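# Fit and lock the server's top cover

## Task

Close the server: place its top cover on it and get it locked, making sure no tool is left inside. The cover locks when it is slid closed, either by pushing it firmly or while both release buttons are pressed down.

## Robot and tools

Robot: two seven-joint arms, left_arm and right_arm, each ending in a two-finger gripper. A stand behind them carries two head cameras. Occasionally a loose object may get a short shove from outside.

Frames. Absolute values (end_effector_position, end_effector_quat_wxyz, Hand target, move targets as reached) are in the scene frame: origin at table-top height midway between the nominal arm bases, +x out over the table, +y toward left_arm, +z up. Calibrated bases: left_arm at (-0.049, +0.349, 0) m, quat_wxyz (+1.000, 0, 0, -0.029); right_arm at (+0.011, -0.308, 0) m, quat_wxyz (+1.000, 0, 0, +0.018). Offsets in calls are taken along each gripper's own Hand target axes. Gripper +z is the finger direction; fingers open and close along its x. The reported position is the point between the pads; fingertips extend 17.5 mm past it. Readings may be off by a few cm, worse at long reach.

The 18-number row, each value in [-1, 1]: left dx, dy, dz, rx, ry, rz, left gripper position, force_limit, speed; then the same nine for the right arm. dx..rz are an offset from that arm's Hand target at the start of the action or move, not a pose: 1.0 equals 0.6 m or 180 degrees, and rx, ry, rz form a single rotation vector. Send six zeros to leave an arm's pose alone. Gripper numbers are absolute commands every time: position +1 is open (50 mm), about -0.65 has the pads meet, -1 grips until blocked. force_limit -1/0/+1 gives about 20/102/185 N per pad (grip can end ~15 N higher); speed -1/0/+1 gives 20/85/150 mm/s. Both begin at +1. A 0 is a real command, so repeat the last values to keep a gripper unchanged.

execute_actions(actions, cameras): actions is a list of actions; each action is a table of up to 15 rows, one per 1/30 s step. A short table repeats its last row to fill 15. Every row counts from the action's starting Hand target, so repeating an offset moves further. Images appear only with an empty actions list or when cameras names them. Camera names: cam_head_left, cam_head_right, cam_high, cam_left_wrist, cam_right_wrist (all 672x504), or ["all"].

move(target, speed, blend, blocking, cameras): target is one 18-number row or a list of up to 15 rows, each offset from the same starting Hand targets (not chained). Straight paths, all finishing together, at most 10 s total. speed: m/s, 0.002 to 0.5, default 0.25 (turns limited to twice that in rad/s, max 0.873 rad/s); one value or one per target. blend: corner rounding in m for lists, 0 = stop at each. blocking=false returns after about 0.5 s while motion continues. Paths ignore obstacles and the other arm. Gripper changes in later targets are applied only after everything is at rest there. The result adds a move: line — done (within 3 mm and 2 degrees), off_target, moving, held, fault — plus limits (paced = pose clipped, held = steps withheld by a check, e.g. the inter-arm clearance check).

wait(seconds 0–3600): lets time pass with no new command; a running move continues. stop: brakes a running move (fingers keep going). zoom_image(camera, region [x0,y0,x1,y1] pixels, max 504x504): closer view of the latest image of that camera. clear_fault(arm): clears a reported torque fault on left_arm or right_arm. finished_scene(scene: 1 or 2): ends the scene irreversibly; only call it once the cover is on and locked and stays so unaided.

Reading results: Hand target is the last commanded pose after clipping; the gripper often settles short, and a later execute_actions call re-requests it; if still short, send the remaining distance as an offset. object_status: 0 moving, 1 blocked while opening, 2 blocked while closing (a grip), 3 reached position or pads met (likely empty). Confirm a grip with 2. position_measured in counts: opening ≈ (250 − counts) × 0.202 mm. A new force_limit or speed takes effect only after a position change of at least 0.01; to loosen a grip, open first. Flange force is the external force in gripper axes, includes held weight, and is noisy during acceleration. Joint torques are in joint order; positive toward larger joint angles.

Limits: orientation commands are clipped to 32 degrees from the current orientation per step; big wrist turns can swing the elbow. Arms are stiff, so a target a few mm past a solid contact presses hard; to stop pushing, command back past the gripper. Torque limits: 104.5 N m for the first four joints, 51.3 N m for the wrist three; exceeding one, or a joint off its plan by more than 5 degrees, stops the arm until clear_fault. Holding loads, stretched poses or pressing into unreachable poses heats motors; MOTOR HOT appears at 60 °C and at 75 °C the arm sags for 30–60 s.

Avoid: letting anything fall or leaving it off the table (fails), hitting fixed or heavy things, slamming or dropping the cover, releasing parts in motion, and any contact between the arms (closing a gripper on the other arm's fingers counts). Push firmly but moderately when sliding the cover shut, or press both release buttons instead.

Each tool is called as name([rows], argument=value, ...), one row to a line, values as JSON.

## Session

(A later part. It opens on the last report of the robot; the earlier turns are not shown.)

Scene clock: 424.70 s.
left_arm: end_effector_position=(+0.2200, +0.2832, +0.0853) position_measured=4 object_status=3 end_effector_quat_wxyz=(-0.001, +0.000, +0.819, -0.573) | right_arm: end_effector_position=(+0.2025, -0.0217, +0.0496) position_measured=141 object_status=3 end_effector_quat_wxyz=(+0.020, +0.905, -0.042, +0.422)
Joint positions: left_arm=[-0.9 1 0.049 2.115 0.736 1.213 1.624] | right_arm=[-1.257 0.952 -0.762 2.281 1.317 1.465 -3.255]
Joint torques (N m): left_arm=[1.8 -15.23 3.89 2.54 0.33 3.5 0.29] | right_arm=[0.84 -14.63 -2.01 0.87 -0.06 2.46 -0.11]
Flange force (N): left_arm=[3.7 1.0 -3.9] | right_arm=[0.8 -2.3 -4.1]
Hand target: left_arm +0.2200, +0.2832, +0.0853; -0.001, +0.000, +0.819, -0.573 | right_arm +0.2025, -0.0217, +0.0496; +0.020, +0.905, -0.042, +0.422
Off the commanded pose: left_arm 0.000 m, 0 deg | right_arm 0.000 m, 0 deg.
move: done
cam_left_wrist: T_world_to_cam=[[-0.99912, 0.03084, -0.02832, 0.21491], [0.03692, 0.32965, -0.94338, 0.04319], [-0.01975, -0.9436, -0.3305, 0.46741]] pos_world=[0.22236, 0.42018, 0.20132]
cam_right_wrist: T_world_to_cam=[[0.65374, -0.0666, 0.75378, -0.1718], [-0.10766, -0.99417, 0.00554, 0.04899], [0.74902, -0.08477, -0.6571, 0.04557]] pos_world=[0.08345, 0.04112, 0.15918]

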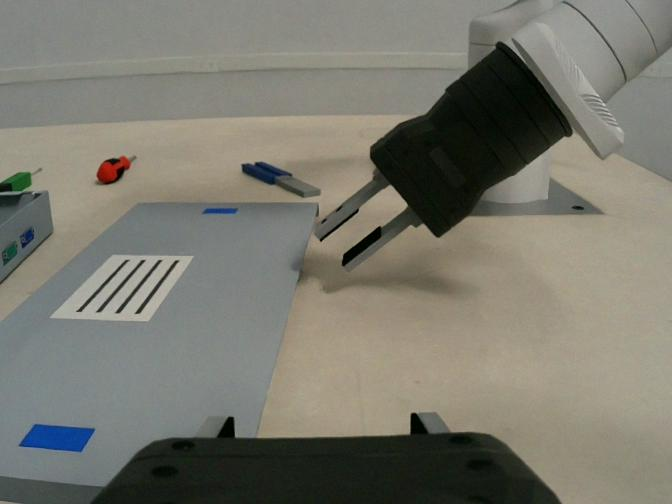

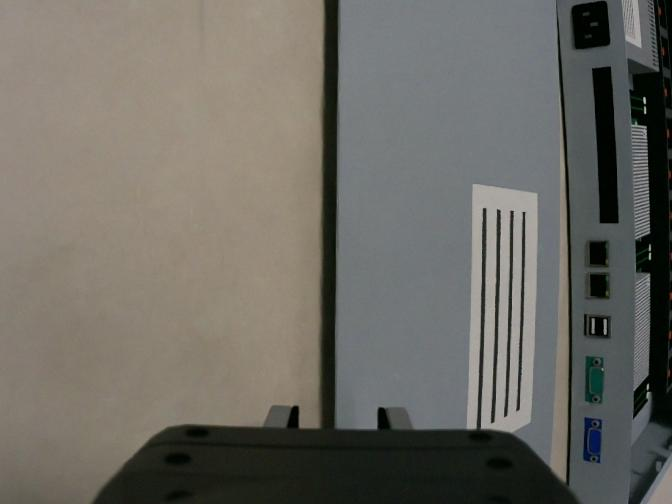

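move(target=[0,0,0,0,0,0,1,1,1, -0.0127,0,0.0368,0,0,0, 0.076,-0.8,-0.5], speed=0.06, cameras=["cam_left_wrist", "cam_right_wrist"])

zoom_image(camera="cam_left_wrist", region=[260, 190, 440, 330])

zoom_image(camera="cam_right_wrist", region=[240, 300, 440, 440])

Scene clock: 469.60 s.
left_arm: end_effector_position=(+0.2200, +0.2832, +0.0853) position_measured=4 object_status=3 end_effector_quat_wxyz=(-0.001, +0.000, +0.819, -0.573) | right_arm: end_effector_position=(+0.2144, -0.0228, +0.0296) position_measured=141 object_status=3 end_effector_quat_wxyz=(+0.020, +0.905, -0.042, +0.422)
Joint positions: left_arm=[-0.9 1 0.049 2.115 0.736 1.213 1.624] | right_arm=[-1.242 1.007 -0.725 2.285 1.386 1.453 -3.289]
Joint torques (N m): left_arm=[1.85 -15.27 3.89 2.57 0.3 3.46 0.26] | right_arm=[0.79 -14.94 -1.86 1.25 -0.18 2.46 -0.13]
Flange force (N): left_arm=[3.6 1.1 -4.0] | right_arm=[1.0 -2.4 -3.7]
Hand target: left_arm +0.2200, +0.2832, +0.0853; -0.001, +0.000, +0.819, -0.573 | right_arm +0.2144, -0.0228, +0.0296; +0.020, +0.905, -0.042, +0.422
Off the commanded pose: left_arm 0.000 m, 0 deg | right_arm 0.000 m, 0 deg.
move: done
cam_left_wrist: T_world_to_cam=[[-0.99912, 0.03084, -0.02832, 0.21491], [0.03692, 0.32965, -0.94338, 0.04319], [-0.01975, -0.9436, -0.3305, 0.46741]] pos_world=[0.22236, 0.42018, 0.20132]
cam_right_wrist: T_world_to_cam=[[0.65375, -0.06653, 0.75378, -0.16451], [-0.10754, -0.99418, 0.00552, 0.04928], [0.74903, -0.08467, -0.65711, 0.02335]] pos_world=[0.09535, 0.04003, 0.13908]

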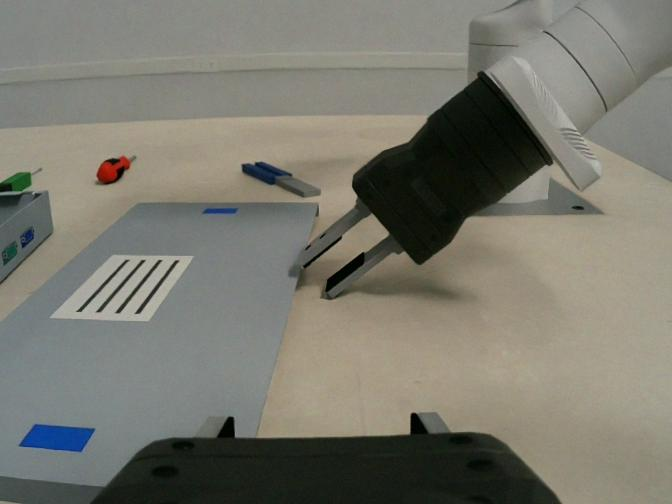

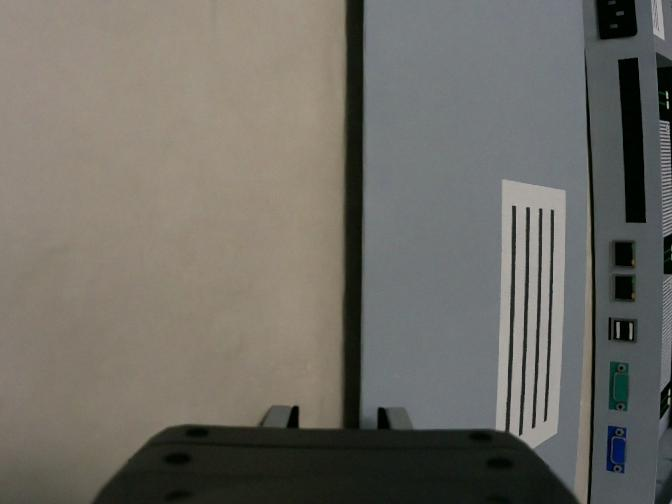

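Scaled by 2.800.

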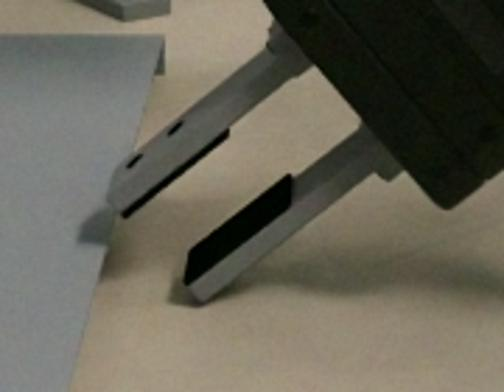

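Scaled by 2.520.

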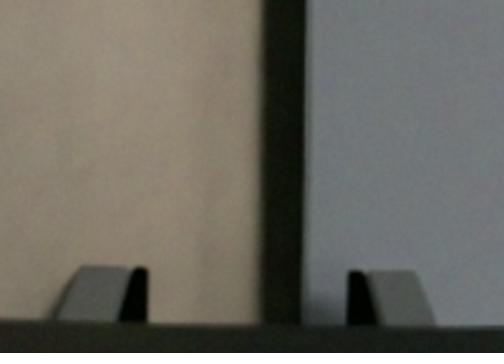

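move(target=[0,0,0,0,0,0,1,1,1, 0.02425,0,0.0341,0,0,0, 0.076,-0.8,-0.5], speed=0.05, cameras=["cam_left_wrist", "cam_right_wrist"])

zoom_image(camera="cam_left_wrist", region=[240, 190, 420, 330])

zoom_image(camera="cam_right_wrist", region=[240, 300, 440, 440])

Scene clock: 483.37 s.
left_arm: end_effector_position=(+0.2200, +0.2832, +0.0853) position_measured=4 object_status=3 end_effector_quat_wxyz=(-0.001, +0.000, +0.819, -0.573) | right_arm: end_effector_position=(+0.2393, -0.0251, +0.0276) position_measured=141 object_status=3 end_effector_quat_wxyz=(+0.020, +0.905, -0.042, +0.422)
Joint positions: left_arm=[-0.9 1 0.049 2.115 0.736 1.213 1.624] | right_arm=[-1.181 1.002 -0.697 2.302 1.45 1.435 -3.265]
Joint torques (N m): left_arm=[1.82 -15.24 3.87 2.57 0.33 3.47 0.32] | right_arm=[0.92 -12.46 -2.12 0.46 0.75 0.69 -0.12]
Flange force (N): left_arm=[3.7 1.0 -4.0] | right_arm=[7.0 -0.9 -10.8]
Hand target: left_arm +0.2200, +0.2832, +0.0853; -0.001, +0.000, +0.819, -0.573 | right_arm +0.2393, -0.0252, +0.0276; +0.020, +0.905, -0.042, +0.422
Off the commanded pose: left_arm 0.000 m, 0 deg | right_arm 0.000 m, 0 deg.
move: done
cam_left_wrist: T_world_to_cam=[[-0.99912, 0.03084, -0.02832, 0.21491], [0.03692, 0.32965, -0.94338, 0.04319], [-0.01975, -0.9436, -0.3305, 0.46741]] pos_world=[0.22236, 0.42018, 0.20132]
cam_right_wrist: T_world_to_cam=[[0.6537, -0.06654, 0.75382, -0.17943], [-0.10754, -0.99418, 0.00551, 0.04968], [0.74907, -0.08467, -0.65706, 0.00318]] pos_world=[0.12025, 0.03773, 0.13708]

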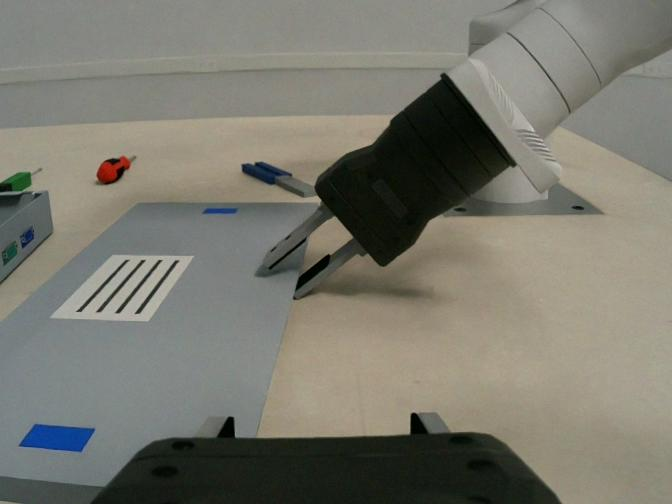

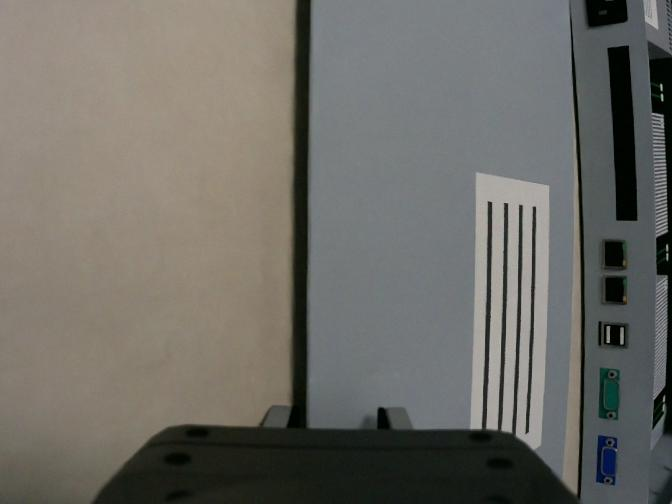

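Scaled by 2.800.

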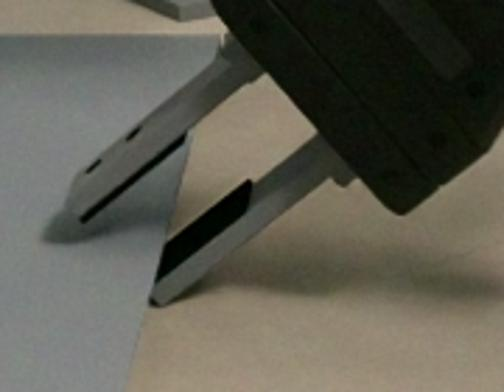

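Scaled by 2.520.

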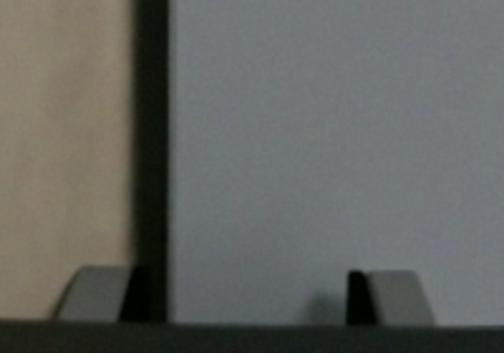

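move([
  [0,0,0,0,0,0,1,1,1, 0.0019,0,-0.0016,0,0,0, 0.076,-0.8,-1],
  [0,0,0,0,0,0,1,1,1, 0.0019,0,-0.0016,0,0,0, -1,-0.8,-1],
], speed=0.03, cameras=["cam_left_wrist", "cam_right_wrist"])

zoom_image(camera="cam_left_wrist", region=[240, 190, 420, 330])

Scene clock: 492.70 s.
left_arm: end_effector_position=(+0.2200, +0.2832, +0.0853) position_measured=4 object_status=3 end_effector_quat_wxyz=(-0.001, +0.000, +0.819, -0.573) | right_arm: end_effector_position=(+0.2393, -0.0251, +0.0291) position_measured=216 object_status=2 end_effector_quat_wxyz=(+0.020, +0.905, -0.042, +0.422)
Joint positions: left_arm=[-0.9 1 0.049 2.115 0.736 1.213 1.624] | right_arm=[-1.181 0.997 -0.699 2.302 1.447 1.434 -3.262]
Joint torques (N m): left_arm=[1.87 -15.25 3.87 2.52 0.32 3.48 0.27] | right_arm=[1.18 -15.62 -1.32 1.33 -0.1 2.86 -0.13]
Flange force (N): left_arm=[3.8 1.0 -3.9] | right_arm=[-1.1 -2.3 -3.7]
Hand target: left_arm +0.2200, +0.2832, +0.0853; -0.001, +0.000, +0.819, -0.573 | right_arm +0.2394, -0.0252, +0.0291; +0.020, +0.905, -0.042, +0.422
Off the commanded pose: left_arm 0.000 m, 0 deg | right_arm 0.000 m, 0 deg.
move: done
cam_left_wrist: T_world_to_cam=[[-0.99912, 0.03084, -0.02832, 0.21491], [0.03692, 0.32965, -0.94338, 0.04319], [-0.01975, -0.9436, -0.3305, 0.46741]] pos_world=[0.22236, 0.42018, 0.20132]
cam_right_wrist: T_world_to_cam=[[0.65381, -0.06654, 0.75373, -0.18056], [-0.10754, -0.99418, 0.00552, 0.04967], [0.74898, -0.08467, -0.65716, 0.00419]] pos_world=[0.12025, 0.03773, 0.13858]

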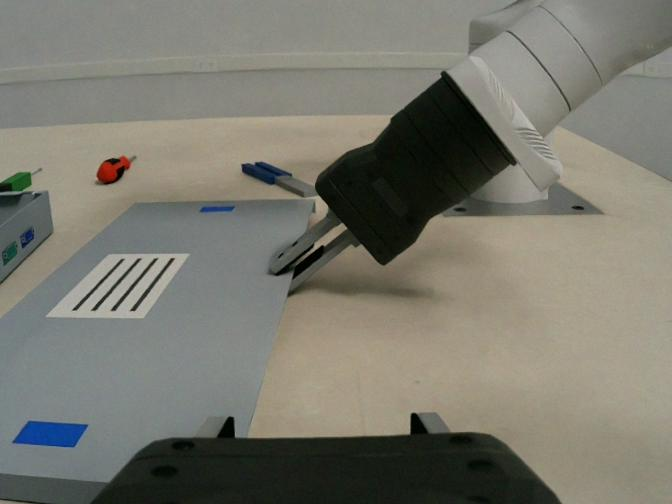

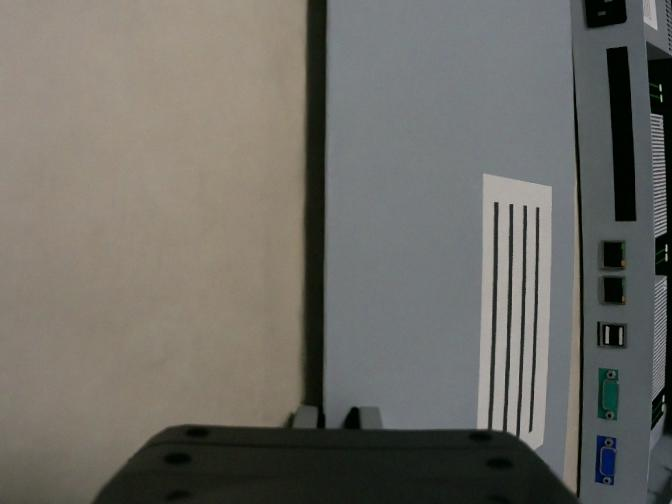

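Scaled by 2.800.

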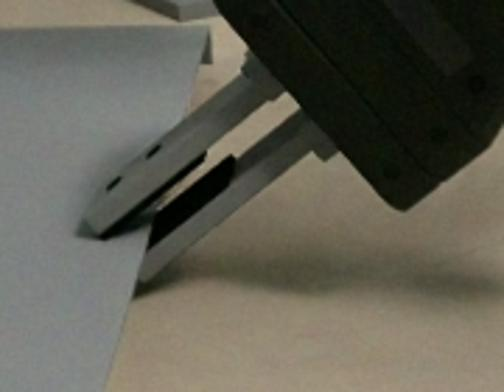

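move([
  [0,0,0,0,0,0,1,1,1, 0.0398,0,-0.0227,0,0,0, -1,-0.8,-1],
  [0,0,0,0,0,0,1,1,1, 0.0938,0,-0.0438,0,0,0, -1,-0.8,-1],
], speed=0.07, blend=[0.01,0], cameras=["cam_left_wrist", "cam_right_wrist"])

zoom_image(camera="cam_left_wrist", region=[200, 120, 420, 320])

Scene clock: 499.13 s.
left_arm: end_effector_position=(+0.2200, +0.2832, +0.0853) position_measured=4 object_status=3 end_effector_quat_wxyz=(-0.001, +0.000, +0.819, -0.573) | right_arm: end_effector_position=(+0.2553, -0.0266, +0.0891) position_measured=235 object_status=2 end_effector_quat_wxyz=(+0.020, +0.905, -0.042, +0.422)
Joint positions: left_arm=[-0.9 1 0.049 2.115 0.736 1.213 1.624] | right_arm=[-1.092 0.804 -0.76 2.316 1.359 1.417 -3.078]
Joint torques (N m): left_arm=[1.81 -15.27 3.88 2.48 0.3 3.49 0.28] | right_arm=[0.53 -14.77 -2.07 -0.64 0.54 2.69 -0.13]
Flange force (N): left_arm=[3.8 0.9 -3.7] | right_arm=[0.1 -1.4 -2.1]
Hand target: left_arm +0.2200, +0.2832, +0.0853; -0.001, +0.000, +0.819, -0.573 | right_arm +0.2553, -0.0266, +0.0891; +0.020, +0.905, -0.042, +0.422
Off the commanded pose: left_arm 0.000 m, 0 deg | right_arm 0.000 m, 0 deg.
move: done
cam_left_wrist: T_world_to_cam=[[-0.99912, 0.03084, -0.02832, 0.21491], [0.03692, 0.32965, -0.94338, 0.04319], [-0.01975, -0.9436, -0.3305, 0.46741]] pos_world=[0.22236, 0.42018, 0.20132]
cam_right_wrist: T_world_to_cam=[[0.65381, -0.06646, 0.75373, -0.23634], [-0.10757, -0.99418, 0.00565, 0.04965], [0.74897, -0.08477, -0.65716, 0.03153]] pos_world=[0.13625, 0.03633, 0.19858]

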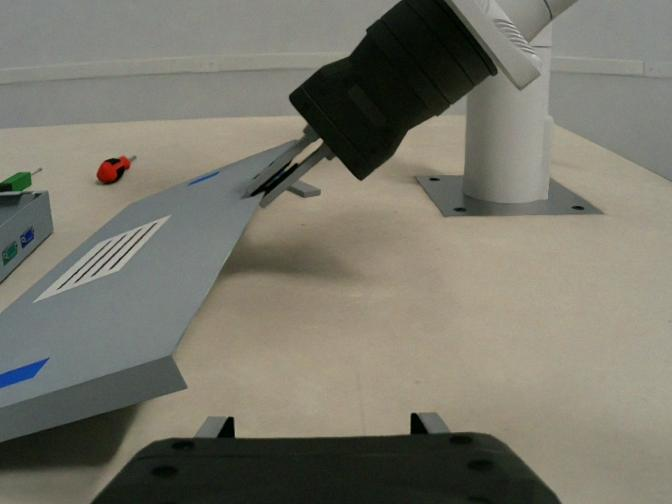

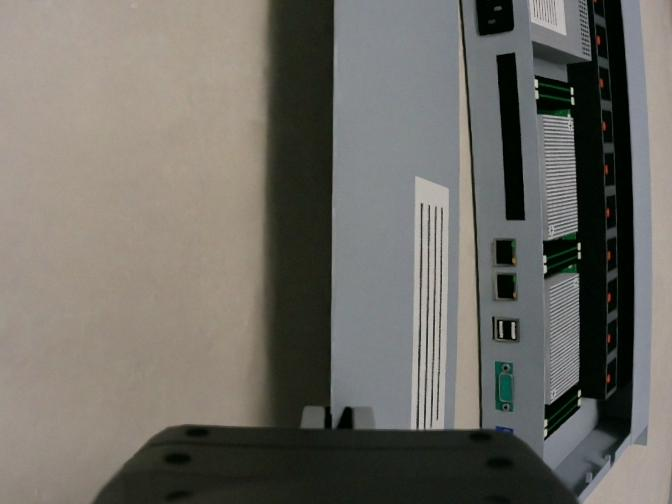

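Scaled by 2.291.

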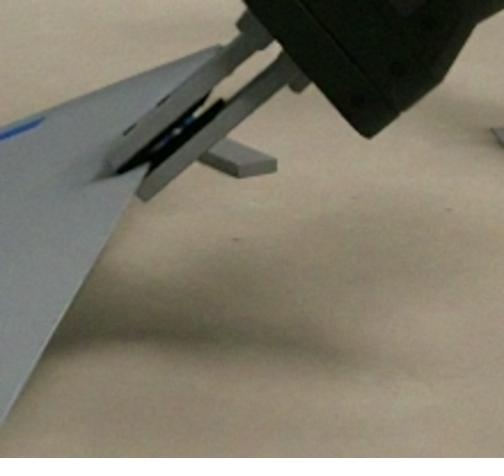

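move([
  [0,0,0,0,0,0,1,1,1, 0.0555,0,-0.0108,0,0,0, -1,-0.8,-1],
  [0,0,0,0,0,0,1,1,1, 0.1122,0,-0.0118,0,0,0, -1,-0.8,-1],
], speed=0.08, blend=[0.01,0], cameras=["cam_left_wrist", "cam_right_wrist"])

zoom_image(camera="cam_left_wrist", region=[140, 50, 420, 300])

Scene clock: 517.80 s.
left_arm: end_effector_position=(+0.2200, +0.2832, +0.0853) position_measured=4 object_status=3 end_effector_quat_wxyz=(-0.001, +0.000, +0.819, -0.573) | right_arm: end_effector_position=(+0.2930, -0.0301, +0.1452) position_measured=247 object_status=2 end_effector_quat_wxyz=(+0.020, +0.905, -0.042, +0.422)
Joint positions: left_arm=[-0.9 1 0.049 2.115 0.736 1.213 1.624] | right_arm=[-0.931 0.615 -0.794 2.296 1.331 1.366 -2.828]
Joint torques (N m): left_arm=[1.79 -15.3 3.87 2.54 0.29 3.49 0.32] | right_arm=[0.75 -14.99 -1.66 -2.71 1.55 3.43 -0.25]
Flange force (N): left_arm=[3.7 1.2 -3.7] | right_arm=[-2.0 -1.6 -1.3]
Hand target: left_arm +0.2200, +0.2832, +0.0853; -0.001, +0.000, +0.819, -0.573 | right_arm +0.2930, -0.0301, +0.1452; +0.020, +0.905, -0.042, +0.422
Off the commanded pose: left_arm 0.000 m, 0 deg | right_arm 0.000 m, 0 deg.
move: done
cam_left_wrist: T_world_to_cam=[[-0.99912, 0.03084, -0.02832, 0.21491], [0.03692, 0.32965, -0.94338, 0.04319], [-0.01975, -0.9436, -0.3305, 0.46741]] pos_world=[0.22236, 0.42018, 0.20132]
cam_right_wrist: T_world_to_cam=[[0.65381, -0.06654, 0.75373, -0.30344], [-0.10762, -0.99418, 0.00559, 0.04992], [0.74897, -0.08477, -0.65716, 0.03993]] pos_world=[0.17385, 0.03283, 0.25468]

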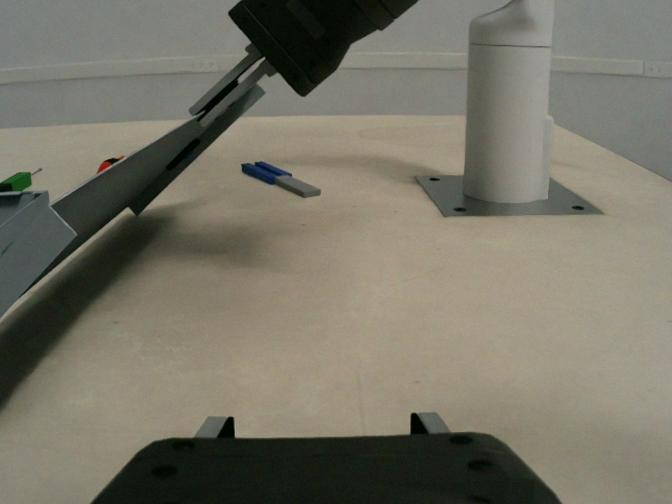

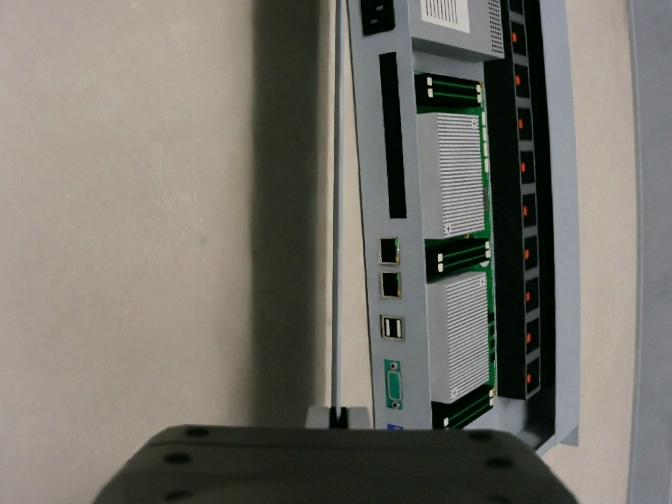

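Scaled by 1.800.

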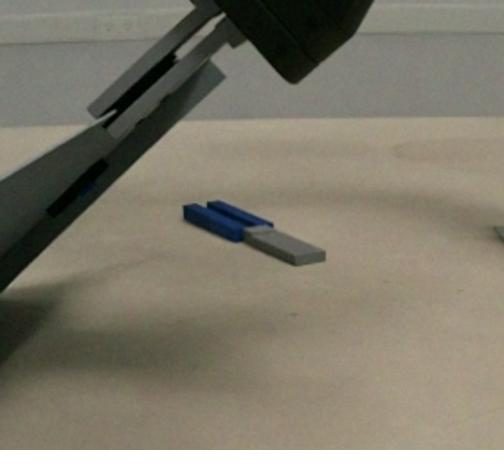

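move([
  [0,0,0,0,0,0,1,1,1, 0,0,0,0,0,0, -0.98,0.5,-1],
  [0,0,0,0,0,0,1,1,1, 0.1149,0,-0.0965,0,0,0, -0.98,0.5,-1],
  [0,0,0,0,0,0,1,1,1, 0.2278,-0.0603,-0.052,0.0348,0.2220,-0.0127, -0.98,0.5,-1],
], speed=[0.1,0.08,0.15], blend=[0,0.02,0], cameras=["cam_left_wrist", "cam_right_wrist", "cam_high"])

Scene clock: 539.17 s.
left_arm: end_effector_position=(+0.2200, +0.2832, +0.0853) position_measured=4 object_status=3 end_effector_quat_wxyz=(-0.001, +0.000, +0.819, -0.573) | right_arm: end_effector_position=(+0.3600, +0.0002, +0.2700) position_measured=253 object_status=3 end_effector_quat_wxyz=(-0.007, +0.707, +0.008, +0.707)
Joint positions: left_arm=[-0.9 1 0.049 2.115 0.736 1.213 1.624] | right_arm=[-1.167 0.839 -0.527 2.333 1.609 1.953 -3.088]
Joint torques (N m): left_arm=[1.82 -15.24 3.88 2.52 0.34 3.48 0.3] | right_arm=[0.75 -18.62 1.59 -0.16 0.59 6.46 -0.31]
Flange force (N): left_arm=[3.8 1.0 -3.9] | right_arm=[-3.8 -2.3 -2.0]
Hand target: left_arm +0.2200, +0.2832, +0.0853; -0.001, +0.000, +0.819, -0.573 | right_arm +0.3600, +0.0002, +0.2700; -0.007, +0.707, +0.008, +0.707
Off the commanded pose: left_arm 0.000 m, 0 deg | right_arm 0.000 m, 0 deg.
move: done
cam_left_wrist: T_world_to_cam=[[-0.99912, 0.03084, -0.02832, 0.21491], [0.03692, 0.32965, -0.94338, 0.04319], [-0.01975, -0.9436, -0.3305, 0.46741]] pos_world=[0.22236, 0.42018, 0.20132]
cam_right_wrist: T_world_to_cam=[[0.01905, -0.0052, 0.99981, -0.27729], [0.00675, -0.99996, -0.00533, 0.04824], [0.9998, 0.00685, -0.01901, -0.18834]] pos_world=[0.19326, 0.04809, 0.27392]
Images, in order (width x height): cam_high 672x504, cam_left_wrist 672x504, cam_right_wrist 672x504.

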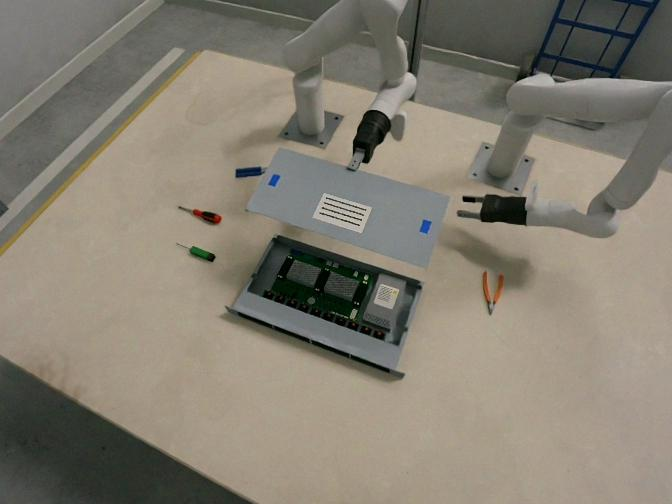

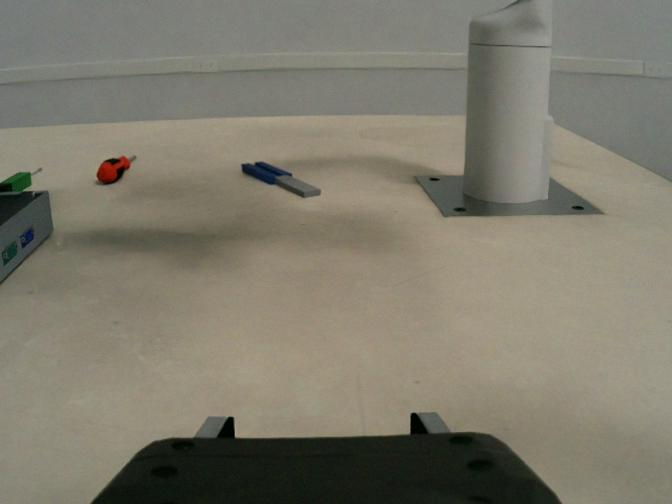

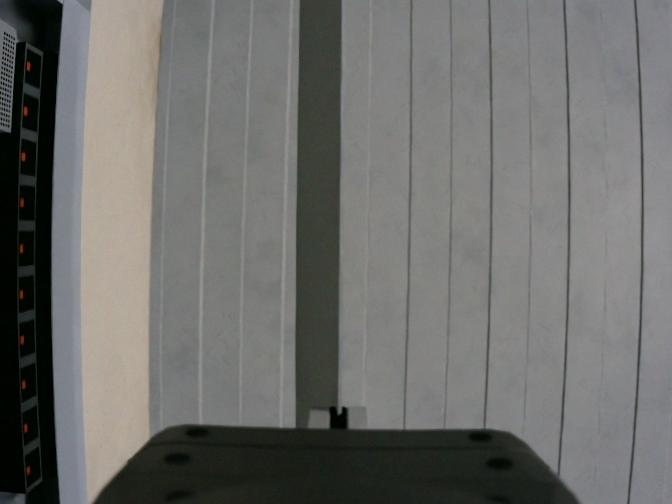

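move(target=[-0.55,-0.089,-0.0125,0.1111,0,0,1,1,1, 0,0,0,0,0,0, -0.98,0.5,-1], speed=0.3, cameras=["cam_left_wrist", "cam_high"])

zoom_image(camera="cam_left_wrist", region=[100, 100, 590, 300])

zoom_image(camera="cam_left_wrist", region=[100, 280, 590, 480])

Scene clock: 563.33 s.
left_arm: end_effector_position=(+0.5500, +0.2719, +0.1377) position_measured=4 object_status=3 end_effector_quat_wxyz=(-0.001, +0.000, +0.707, -0.707) | right_arm: end_effector_position=(+0.3600, +0.0002, +0.2700) position_measured=253 object_status=3 end_effector_quat_wxyz=(-0.007, +0.707, +0.008, +0.707)
Joint positions: left_arm=[-0.619 1.445 0.336 0.89 0.983 1.736 2.425] | right_arm=[-1.167 0.839 -0.527 2.333 1.609 1.953 -3.088]
Joint torques (N m): left_arm=[1.82 -25.39 7.32 -4.72 2.66 2.5 0.28] | right_arm=[0.85 -18.57 1.6 -0.05 0.64 6.48 -0.33]
Flange force (N): left_arm=[4.0 -1.2 -1.7] | right_arm=[-3.6 -2.6 -2.3]
Hand target: left_arm +0.5500, +0.2719, +0.1377; -0.001, +0.000, +0.707, -0.707 | right_arm +0.3600, +0.0002, +0.2700; -0.007, +0.707, +0.008, +0.707
Off the commanded pose: left_arm 0.000 m, 0 deg | right_arm 0.000 m, 0 deg.
move: done
cam_left_wrist: T_world_to_cam=[[-0.99913, 0.01889, -0.03706, 0.55107], [0.03682, -0.0129, -0.99924, 0.18503], [-0.01935, -0.99974, 0.0122, 0.44828]] pos_world=[0.55246, 0.44014, 0.19985]
Images, in order (width x height): cam_high 672x504, cam_left_wrist 672x504.

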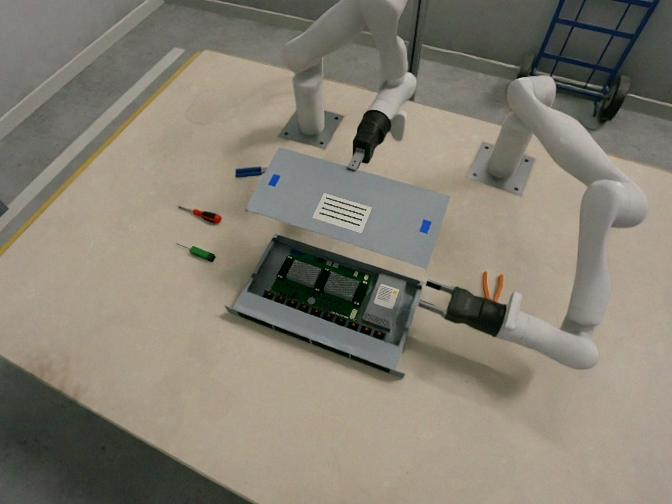

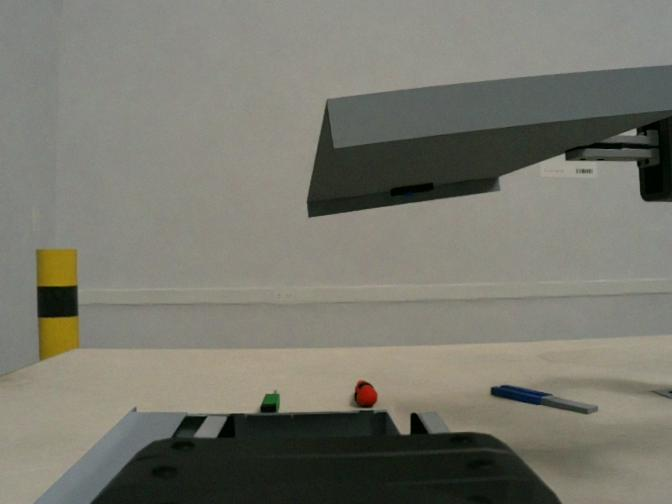

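Scaled by 1.029.

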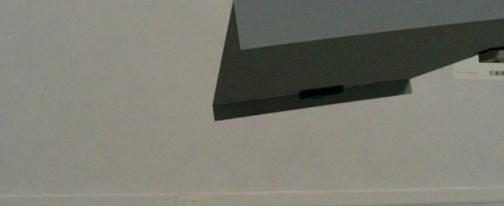

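Scaled by 1.029.

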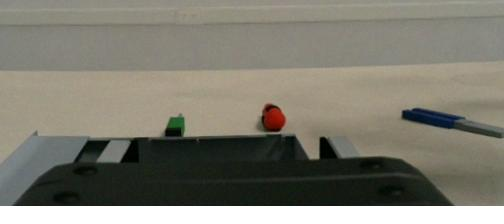

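zoom_image(camera="cam_left_wrist", region=[480, 60, 672, 220])

zoom_image(camera="cam_high", region=[220, 130, 460, 390])

Scaled by 2.625.

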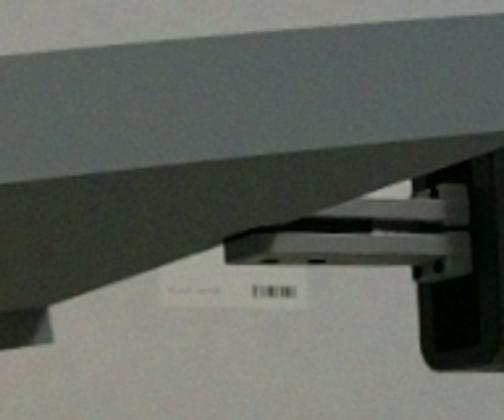

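Scaled by 1.938 from the camera's image (finer frame: 960x720).

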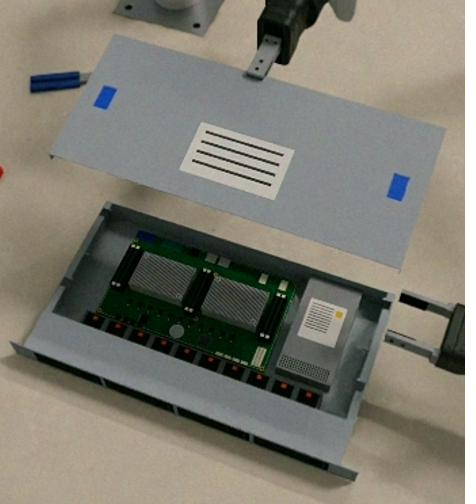

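zoom_image(camera="cam_high", region=[380, 260, 450, 360])

zoom_image(camera="cam_high", region=[220, 225, 290, 325])

Scaled by 5.040 from the camera's image (finer frame: 960x720).

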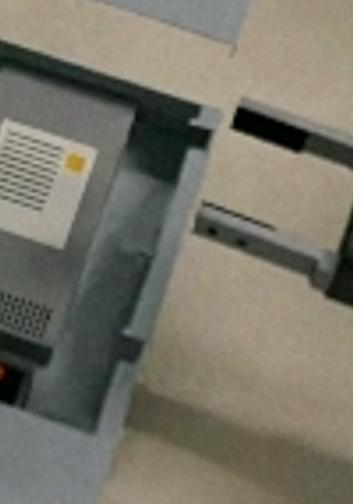

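Scaled by 5.040 from the camera's image (finer frame: 960x720).

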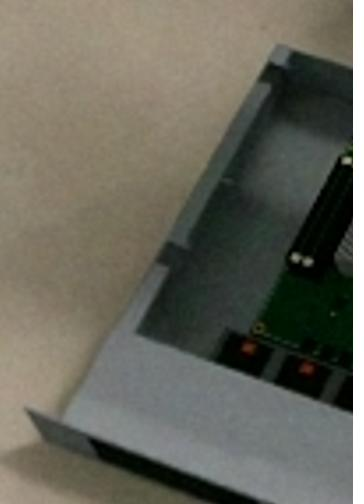

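zoom_image(camera="cam_left_wrist", region=[295, 160, 515, 230])

zoom_image(camera="cam_left_wrist", region=[120, 390, 420, 480])

Scaled by 2.291.

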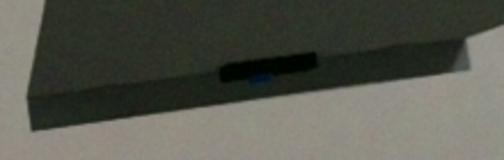

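Scaled by 1.680.

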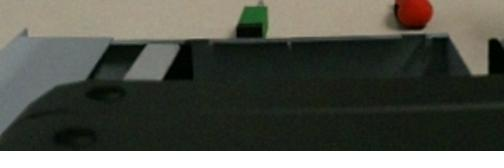

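move([
  [0,0,0,0,0,0,1,1,1, 0.0667,0,0,0,0.0333,0, -0.98,0.5,-1],
  [0,0,0.45,0,0,0,1,1,1, 0.0667,0,0,0,0.0333,0, -0.98,0.5,-1],
], speed=[0.1,0.2], cameras=["cam_left_wrist", "cam_high"])

zoom_image(camera="cam_left_wrist", region=[150, 80, 600, 260])

Scene clock: 624.47 s.
left_arm: end_effector_position=(+0.5499, +0.0019, +0.1375) position_measured=4 object_status=3 end_effector_quat_wxyz=(-0.001, +0.000, +0.707, -0.707) | right_arm: end_effector_position=(+0.3600, +0.0002, +0.3100) position_measured=253 object_status=3 end_effector_quat_wxyz=(-0.008, +0.669, +0.008, +0.743)
Joint positions: left_arm=[-0.284 1.379 0.455 1.178 1.194 1.292 2.262] | right_arm=[-1.186 0.811 -0.492 2.334 1.619 2.023 -3.069]
Joint torques (N m): left_arm=[1.79 -24.46 9.22 -4.15 2.25 2.88 0.31] | right_arm=[0.81 -18.37 1.75 -0.27 0.74 6.47 -0.3]
Flange force (N): left_arm=[1.5 -1.0 -3.5] | right_arm=[-3.4 -2.4 -2.6]
Hand target: left_arm +0.5499, +0.0019, +0.1374; -0.001, +0.000, +0.707, -0.707 | right_arm +0.3600, +0.0002, +0.3100; -0.008, +0.669, +0.008, +0.743
Off the commanded pose: left_arm 0.000 m, 0 deg | right_arm 0.000 m, 0 deg.
move: done
cam_left_wrist: T_world_to_cam=[[-0.99913, 0.01889, -0.03706, 0.55596], [0.03682, -0.0129, -0.99924, 0.18126], [-0.01935, -0.99974, 0.0122, 0.17835]] pos_world=[0.55226, 0.17014, 0.19955]
Images, in order (width x height): cam_high 672x504, cam_left_wrist 672x504.

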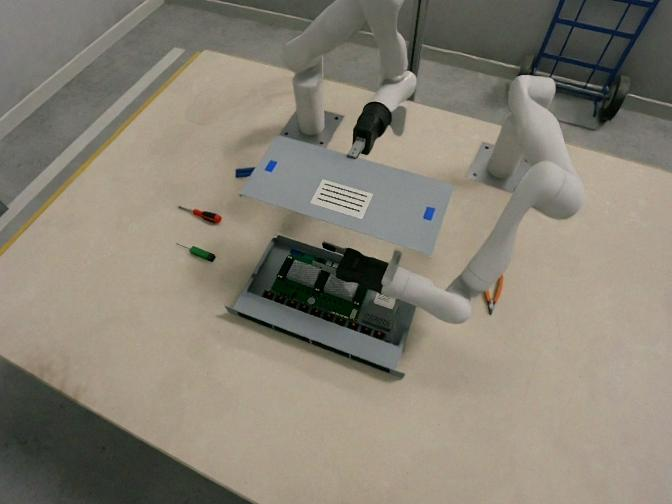

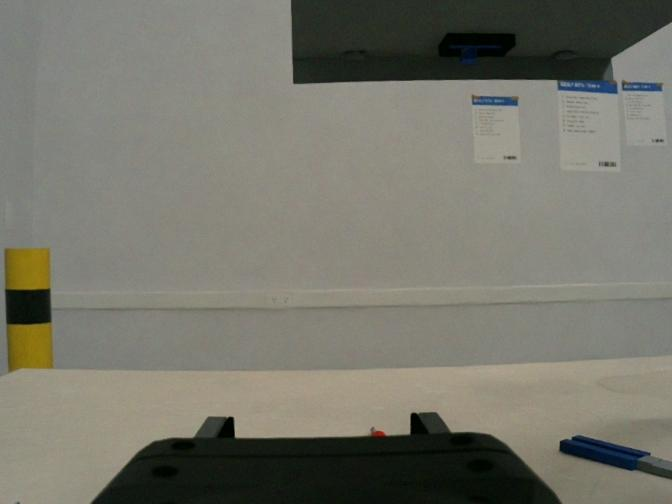

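Scaled by 1.120.

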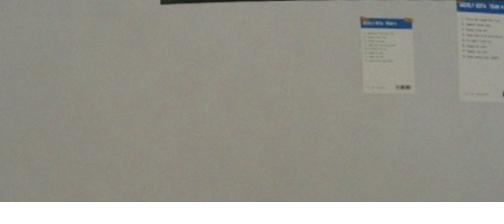

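zoom_image(camera="cam_left_wrist", region=[280, 20, 640, 95])

Scaled by 1.400.

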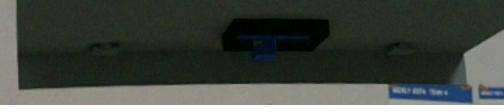

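move([
  [0,0,-0.45,0,0,0,1,1,1, 0,0,0,0,0,0, -0.98,0.5,-1],
  [0,0,-0.46,0,0,0,1,1,1, -0.3793,-0.0022,0.1497,0,-0.05,0, -0.98,0.5,-1],
  [-0.0833,0.0125,-0.4717,-0.5,0,0,1,1,1, -0.3793,-0.0022,0.1497,0,-0.05,0, -0.98,0.5,-1],
], speed=[0.25,0.12,0.3], blend=[0.02,0.01,0], cameras=["all"])

zoom_image(camera="cam_head_left", region=[170, 180, 390, 300])

zoom_image(camera="cam_high", region=[210, 190, 450, 400])

Scene clock: 690.70 s.
left_arm: end_effector_position=(+0.6000, +0.2849, +0.1301) position_measured=4 object_status=3 end_effector_quat_wxyz=(-0.001, +0.000, +1.000, +0.000) | right_arm: end_effector_position=(+0.4731, +0.0038, +0.0931) position_measured=253 object_status=3 end_effector_quat_wxyz=(-0.007, +0.725, +0.008, +0.688)
Joint positions: left_arm=[0.104 0.971 -0.289 0.811 0.241 1.386 3.091] | right_arm=[-0.971 1.27 -0.283 2.103 2.033 1.858 -3.21]
Joint torques (N m): left_arm=[1.76 -26.14 -0.16 -8.84 0.19 0.14 0.29] | right_arm=[1.04 -21.95 2.94 0.38 -0.47 5.83 0.01]
Flange force (N): left_arm=[-0.9 3.2 -1.5] | right_arm=[-3.9 -3.6 -0.5]
Hand target: left_arm +0.6000, +0.2849, +0.1301; -0.001, +0.000, +1.000, +0.000 | right_arm +0.4731, +0.0038, +0.0931; -0.007, +0.725, +0.008, +0.688
Off the commanded pose: left_arm 0.000 m, 0 deg | right_arm 0.000 m, 0 deg.
move: done
cam_left_wrist: T_world_to_cam=[[-0.99906, 0.03846, 0.01978, 0.58741], [0.03821, 0.99919, -0.01287, -0.24185], [-0.02026, -0.0121, -0.99972, 0.31326]] pos_world=[0.60245, 0.22285, 0.29844]
cam_right_wrist: T_world_to_cam=[[0.07141, -0.00409, 0.99744, -0.12713], [0.00643, -0.99997, -0.00456, 0.0503], [0.99743, 0.00673, -0.07138, -0.29881]] pos_world=[0.30679, 0.05179, 0.1057]

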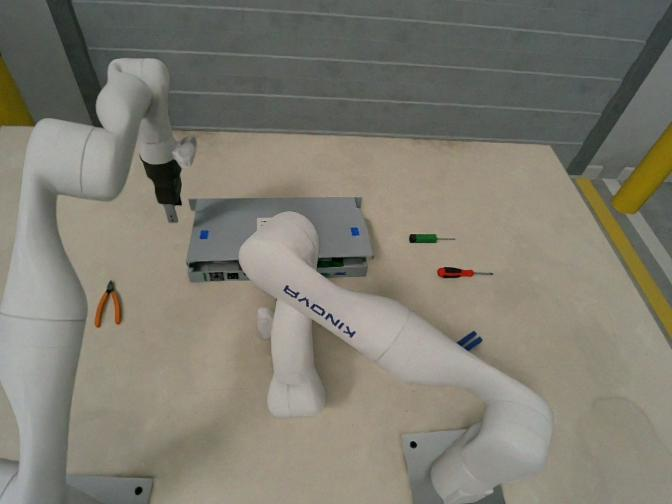

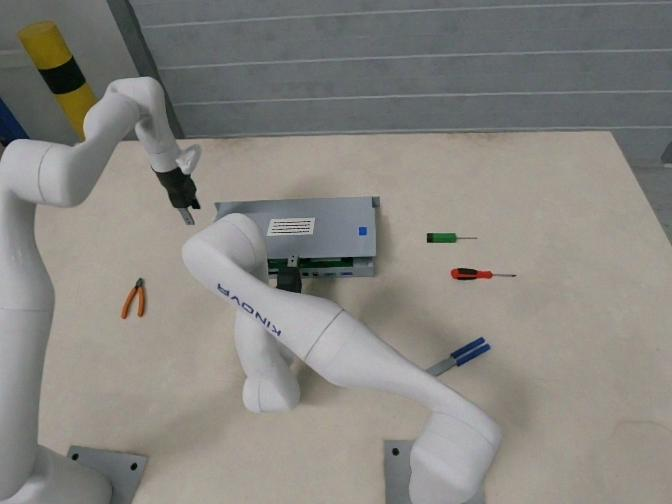

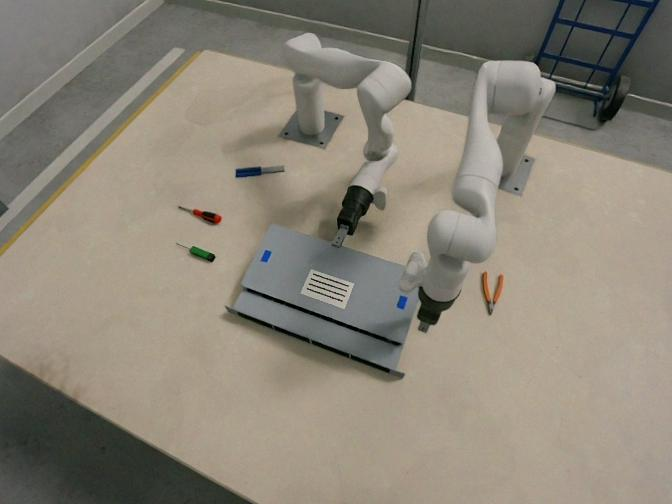

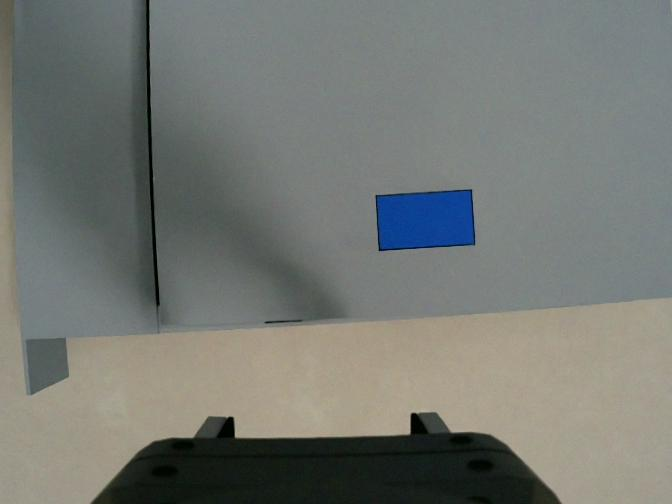

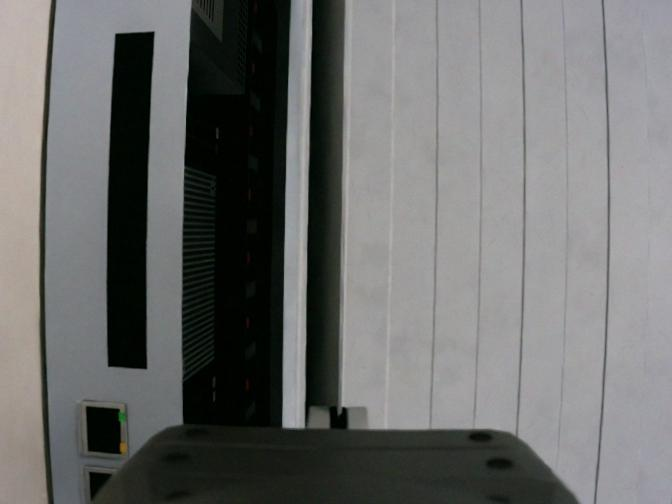

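Scaled by 2.291 from the camera's image (finer frame: 960x720).

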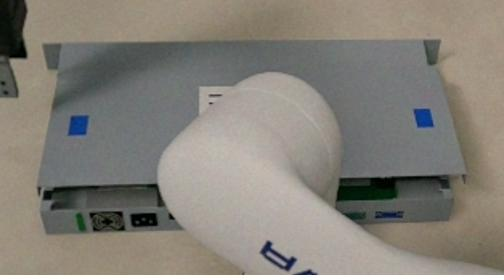

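Scaled by 2.100 from the camera's image (finer frame: 960x720).

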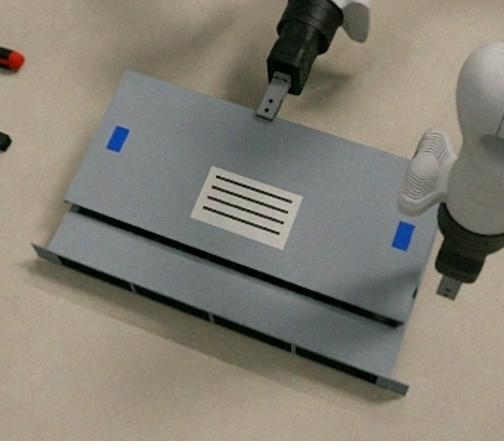

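zoom_image(camera="cam_head_right", region=[330, 190, 400, 285])

zoom_image(camera="cam_left_wrist", region=[0, 250, 400, 420])

Scaled by 5.305 from the camera's image (finer frame: 960x720).

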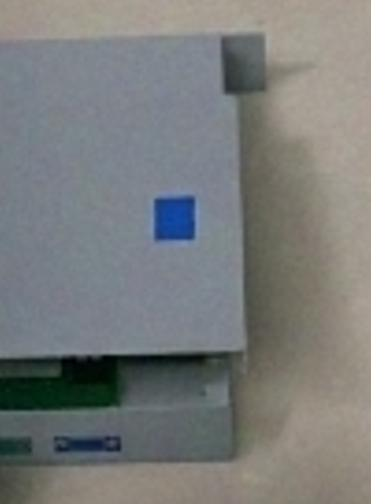

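Scaled by 1.260.

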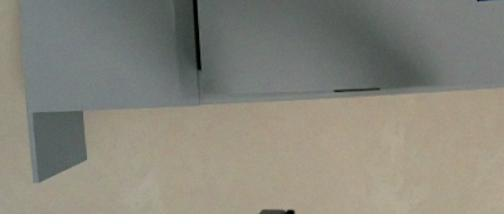

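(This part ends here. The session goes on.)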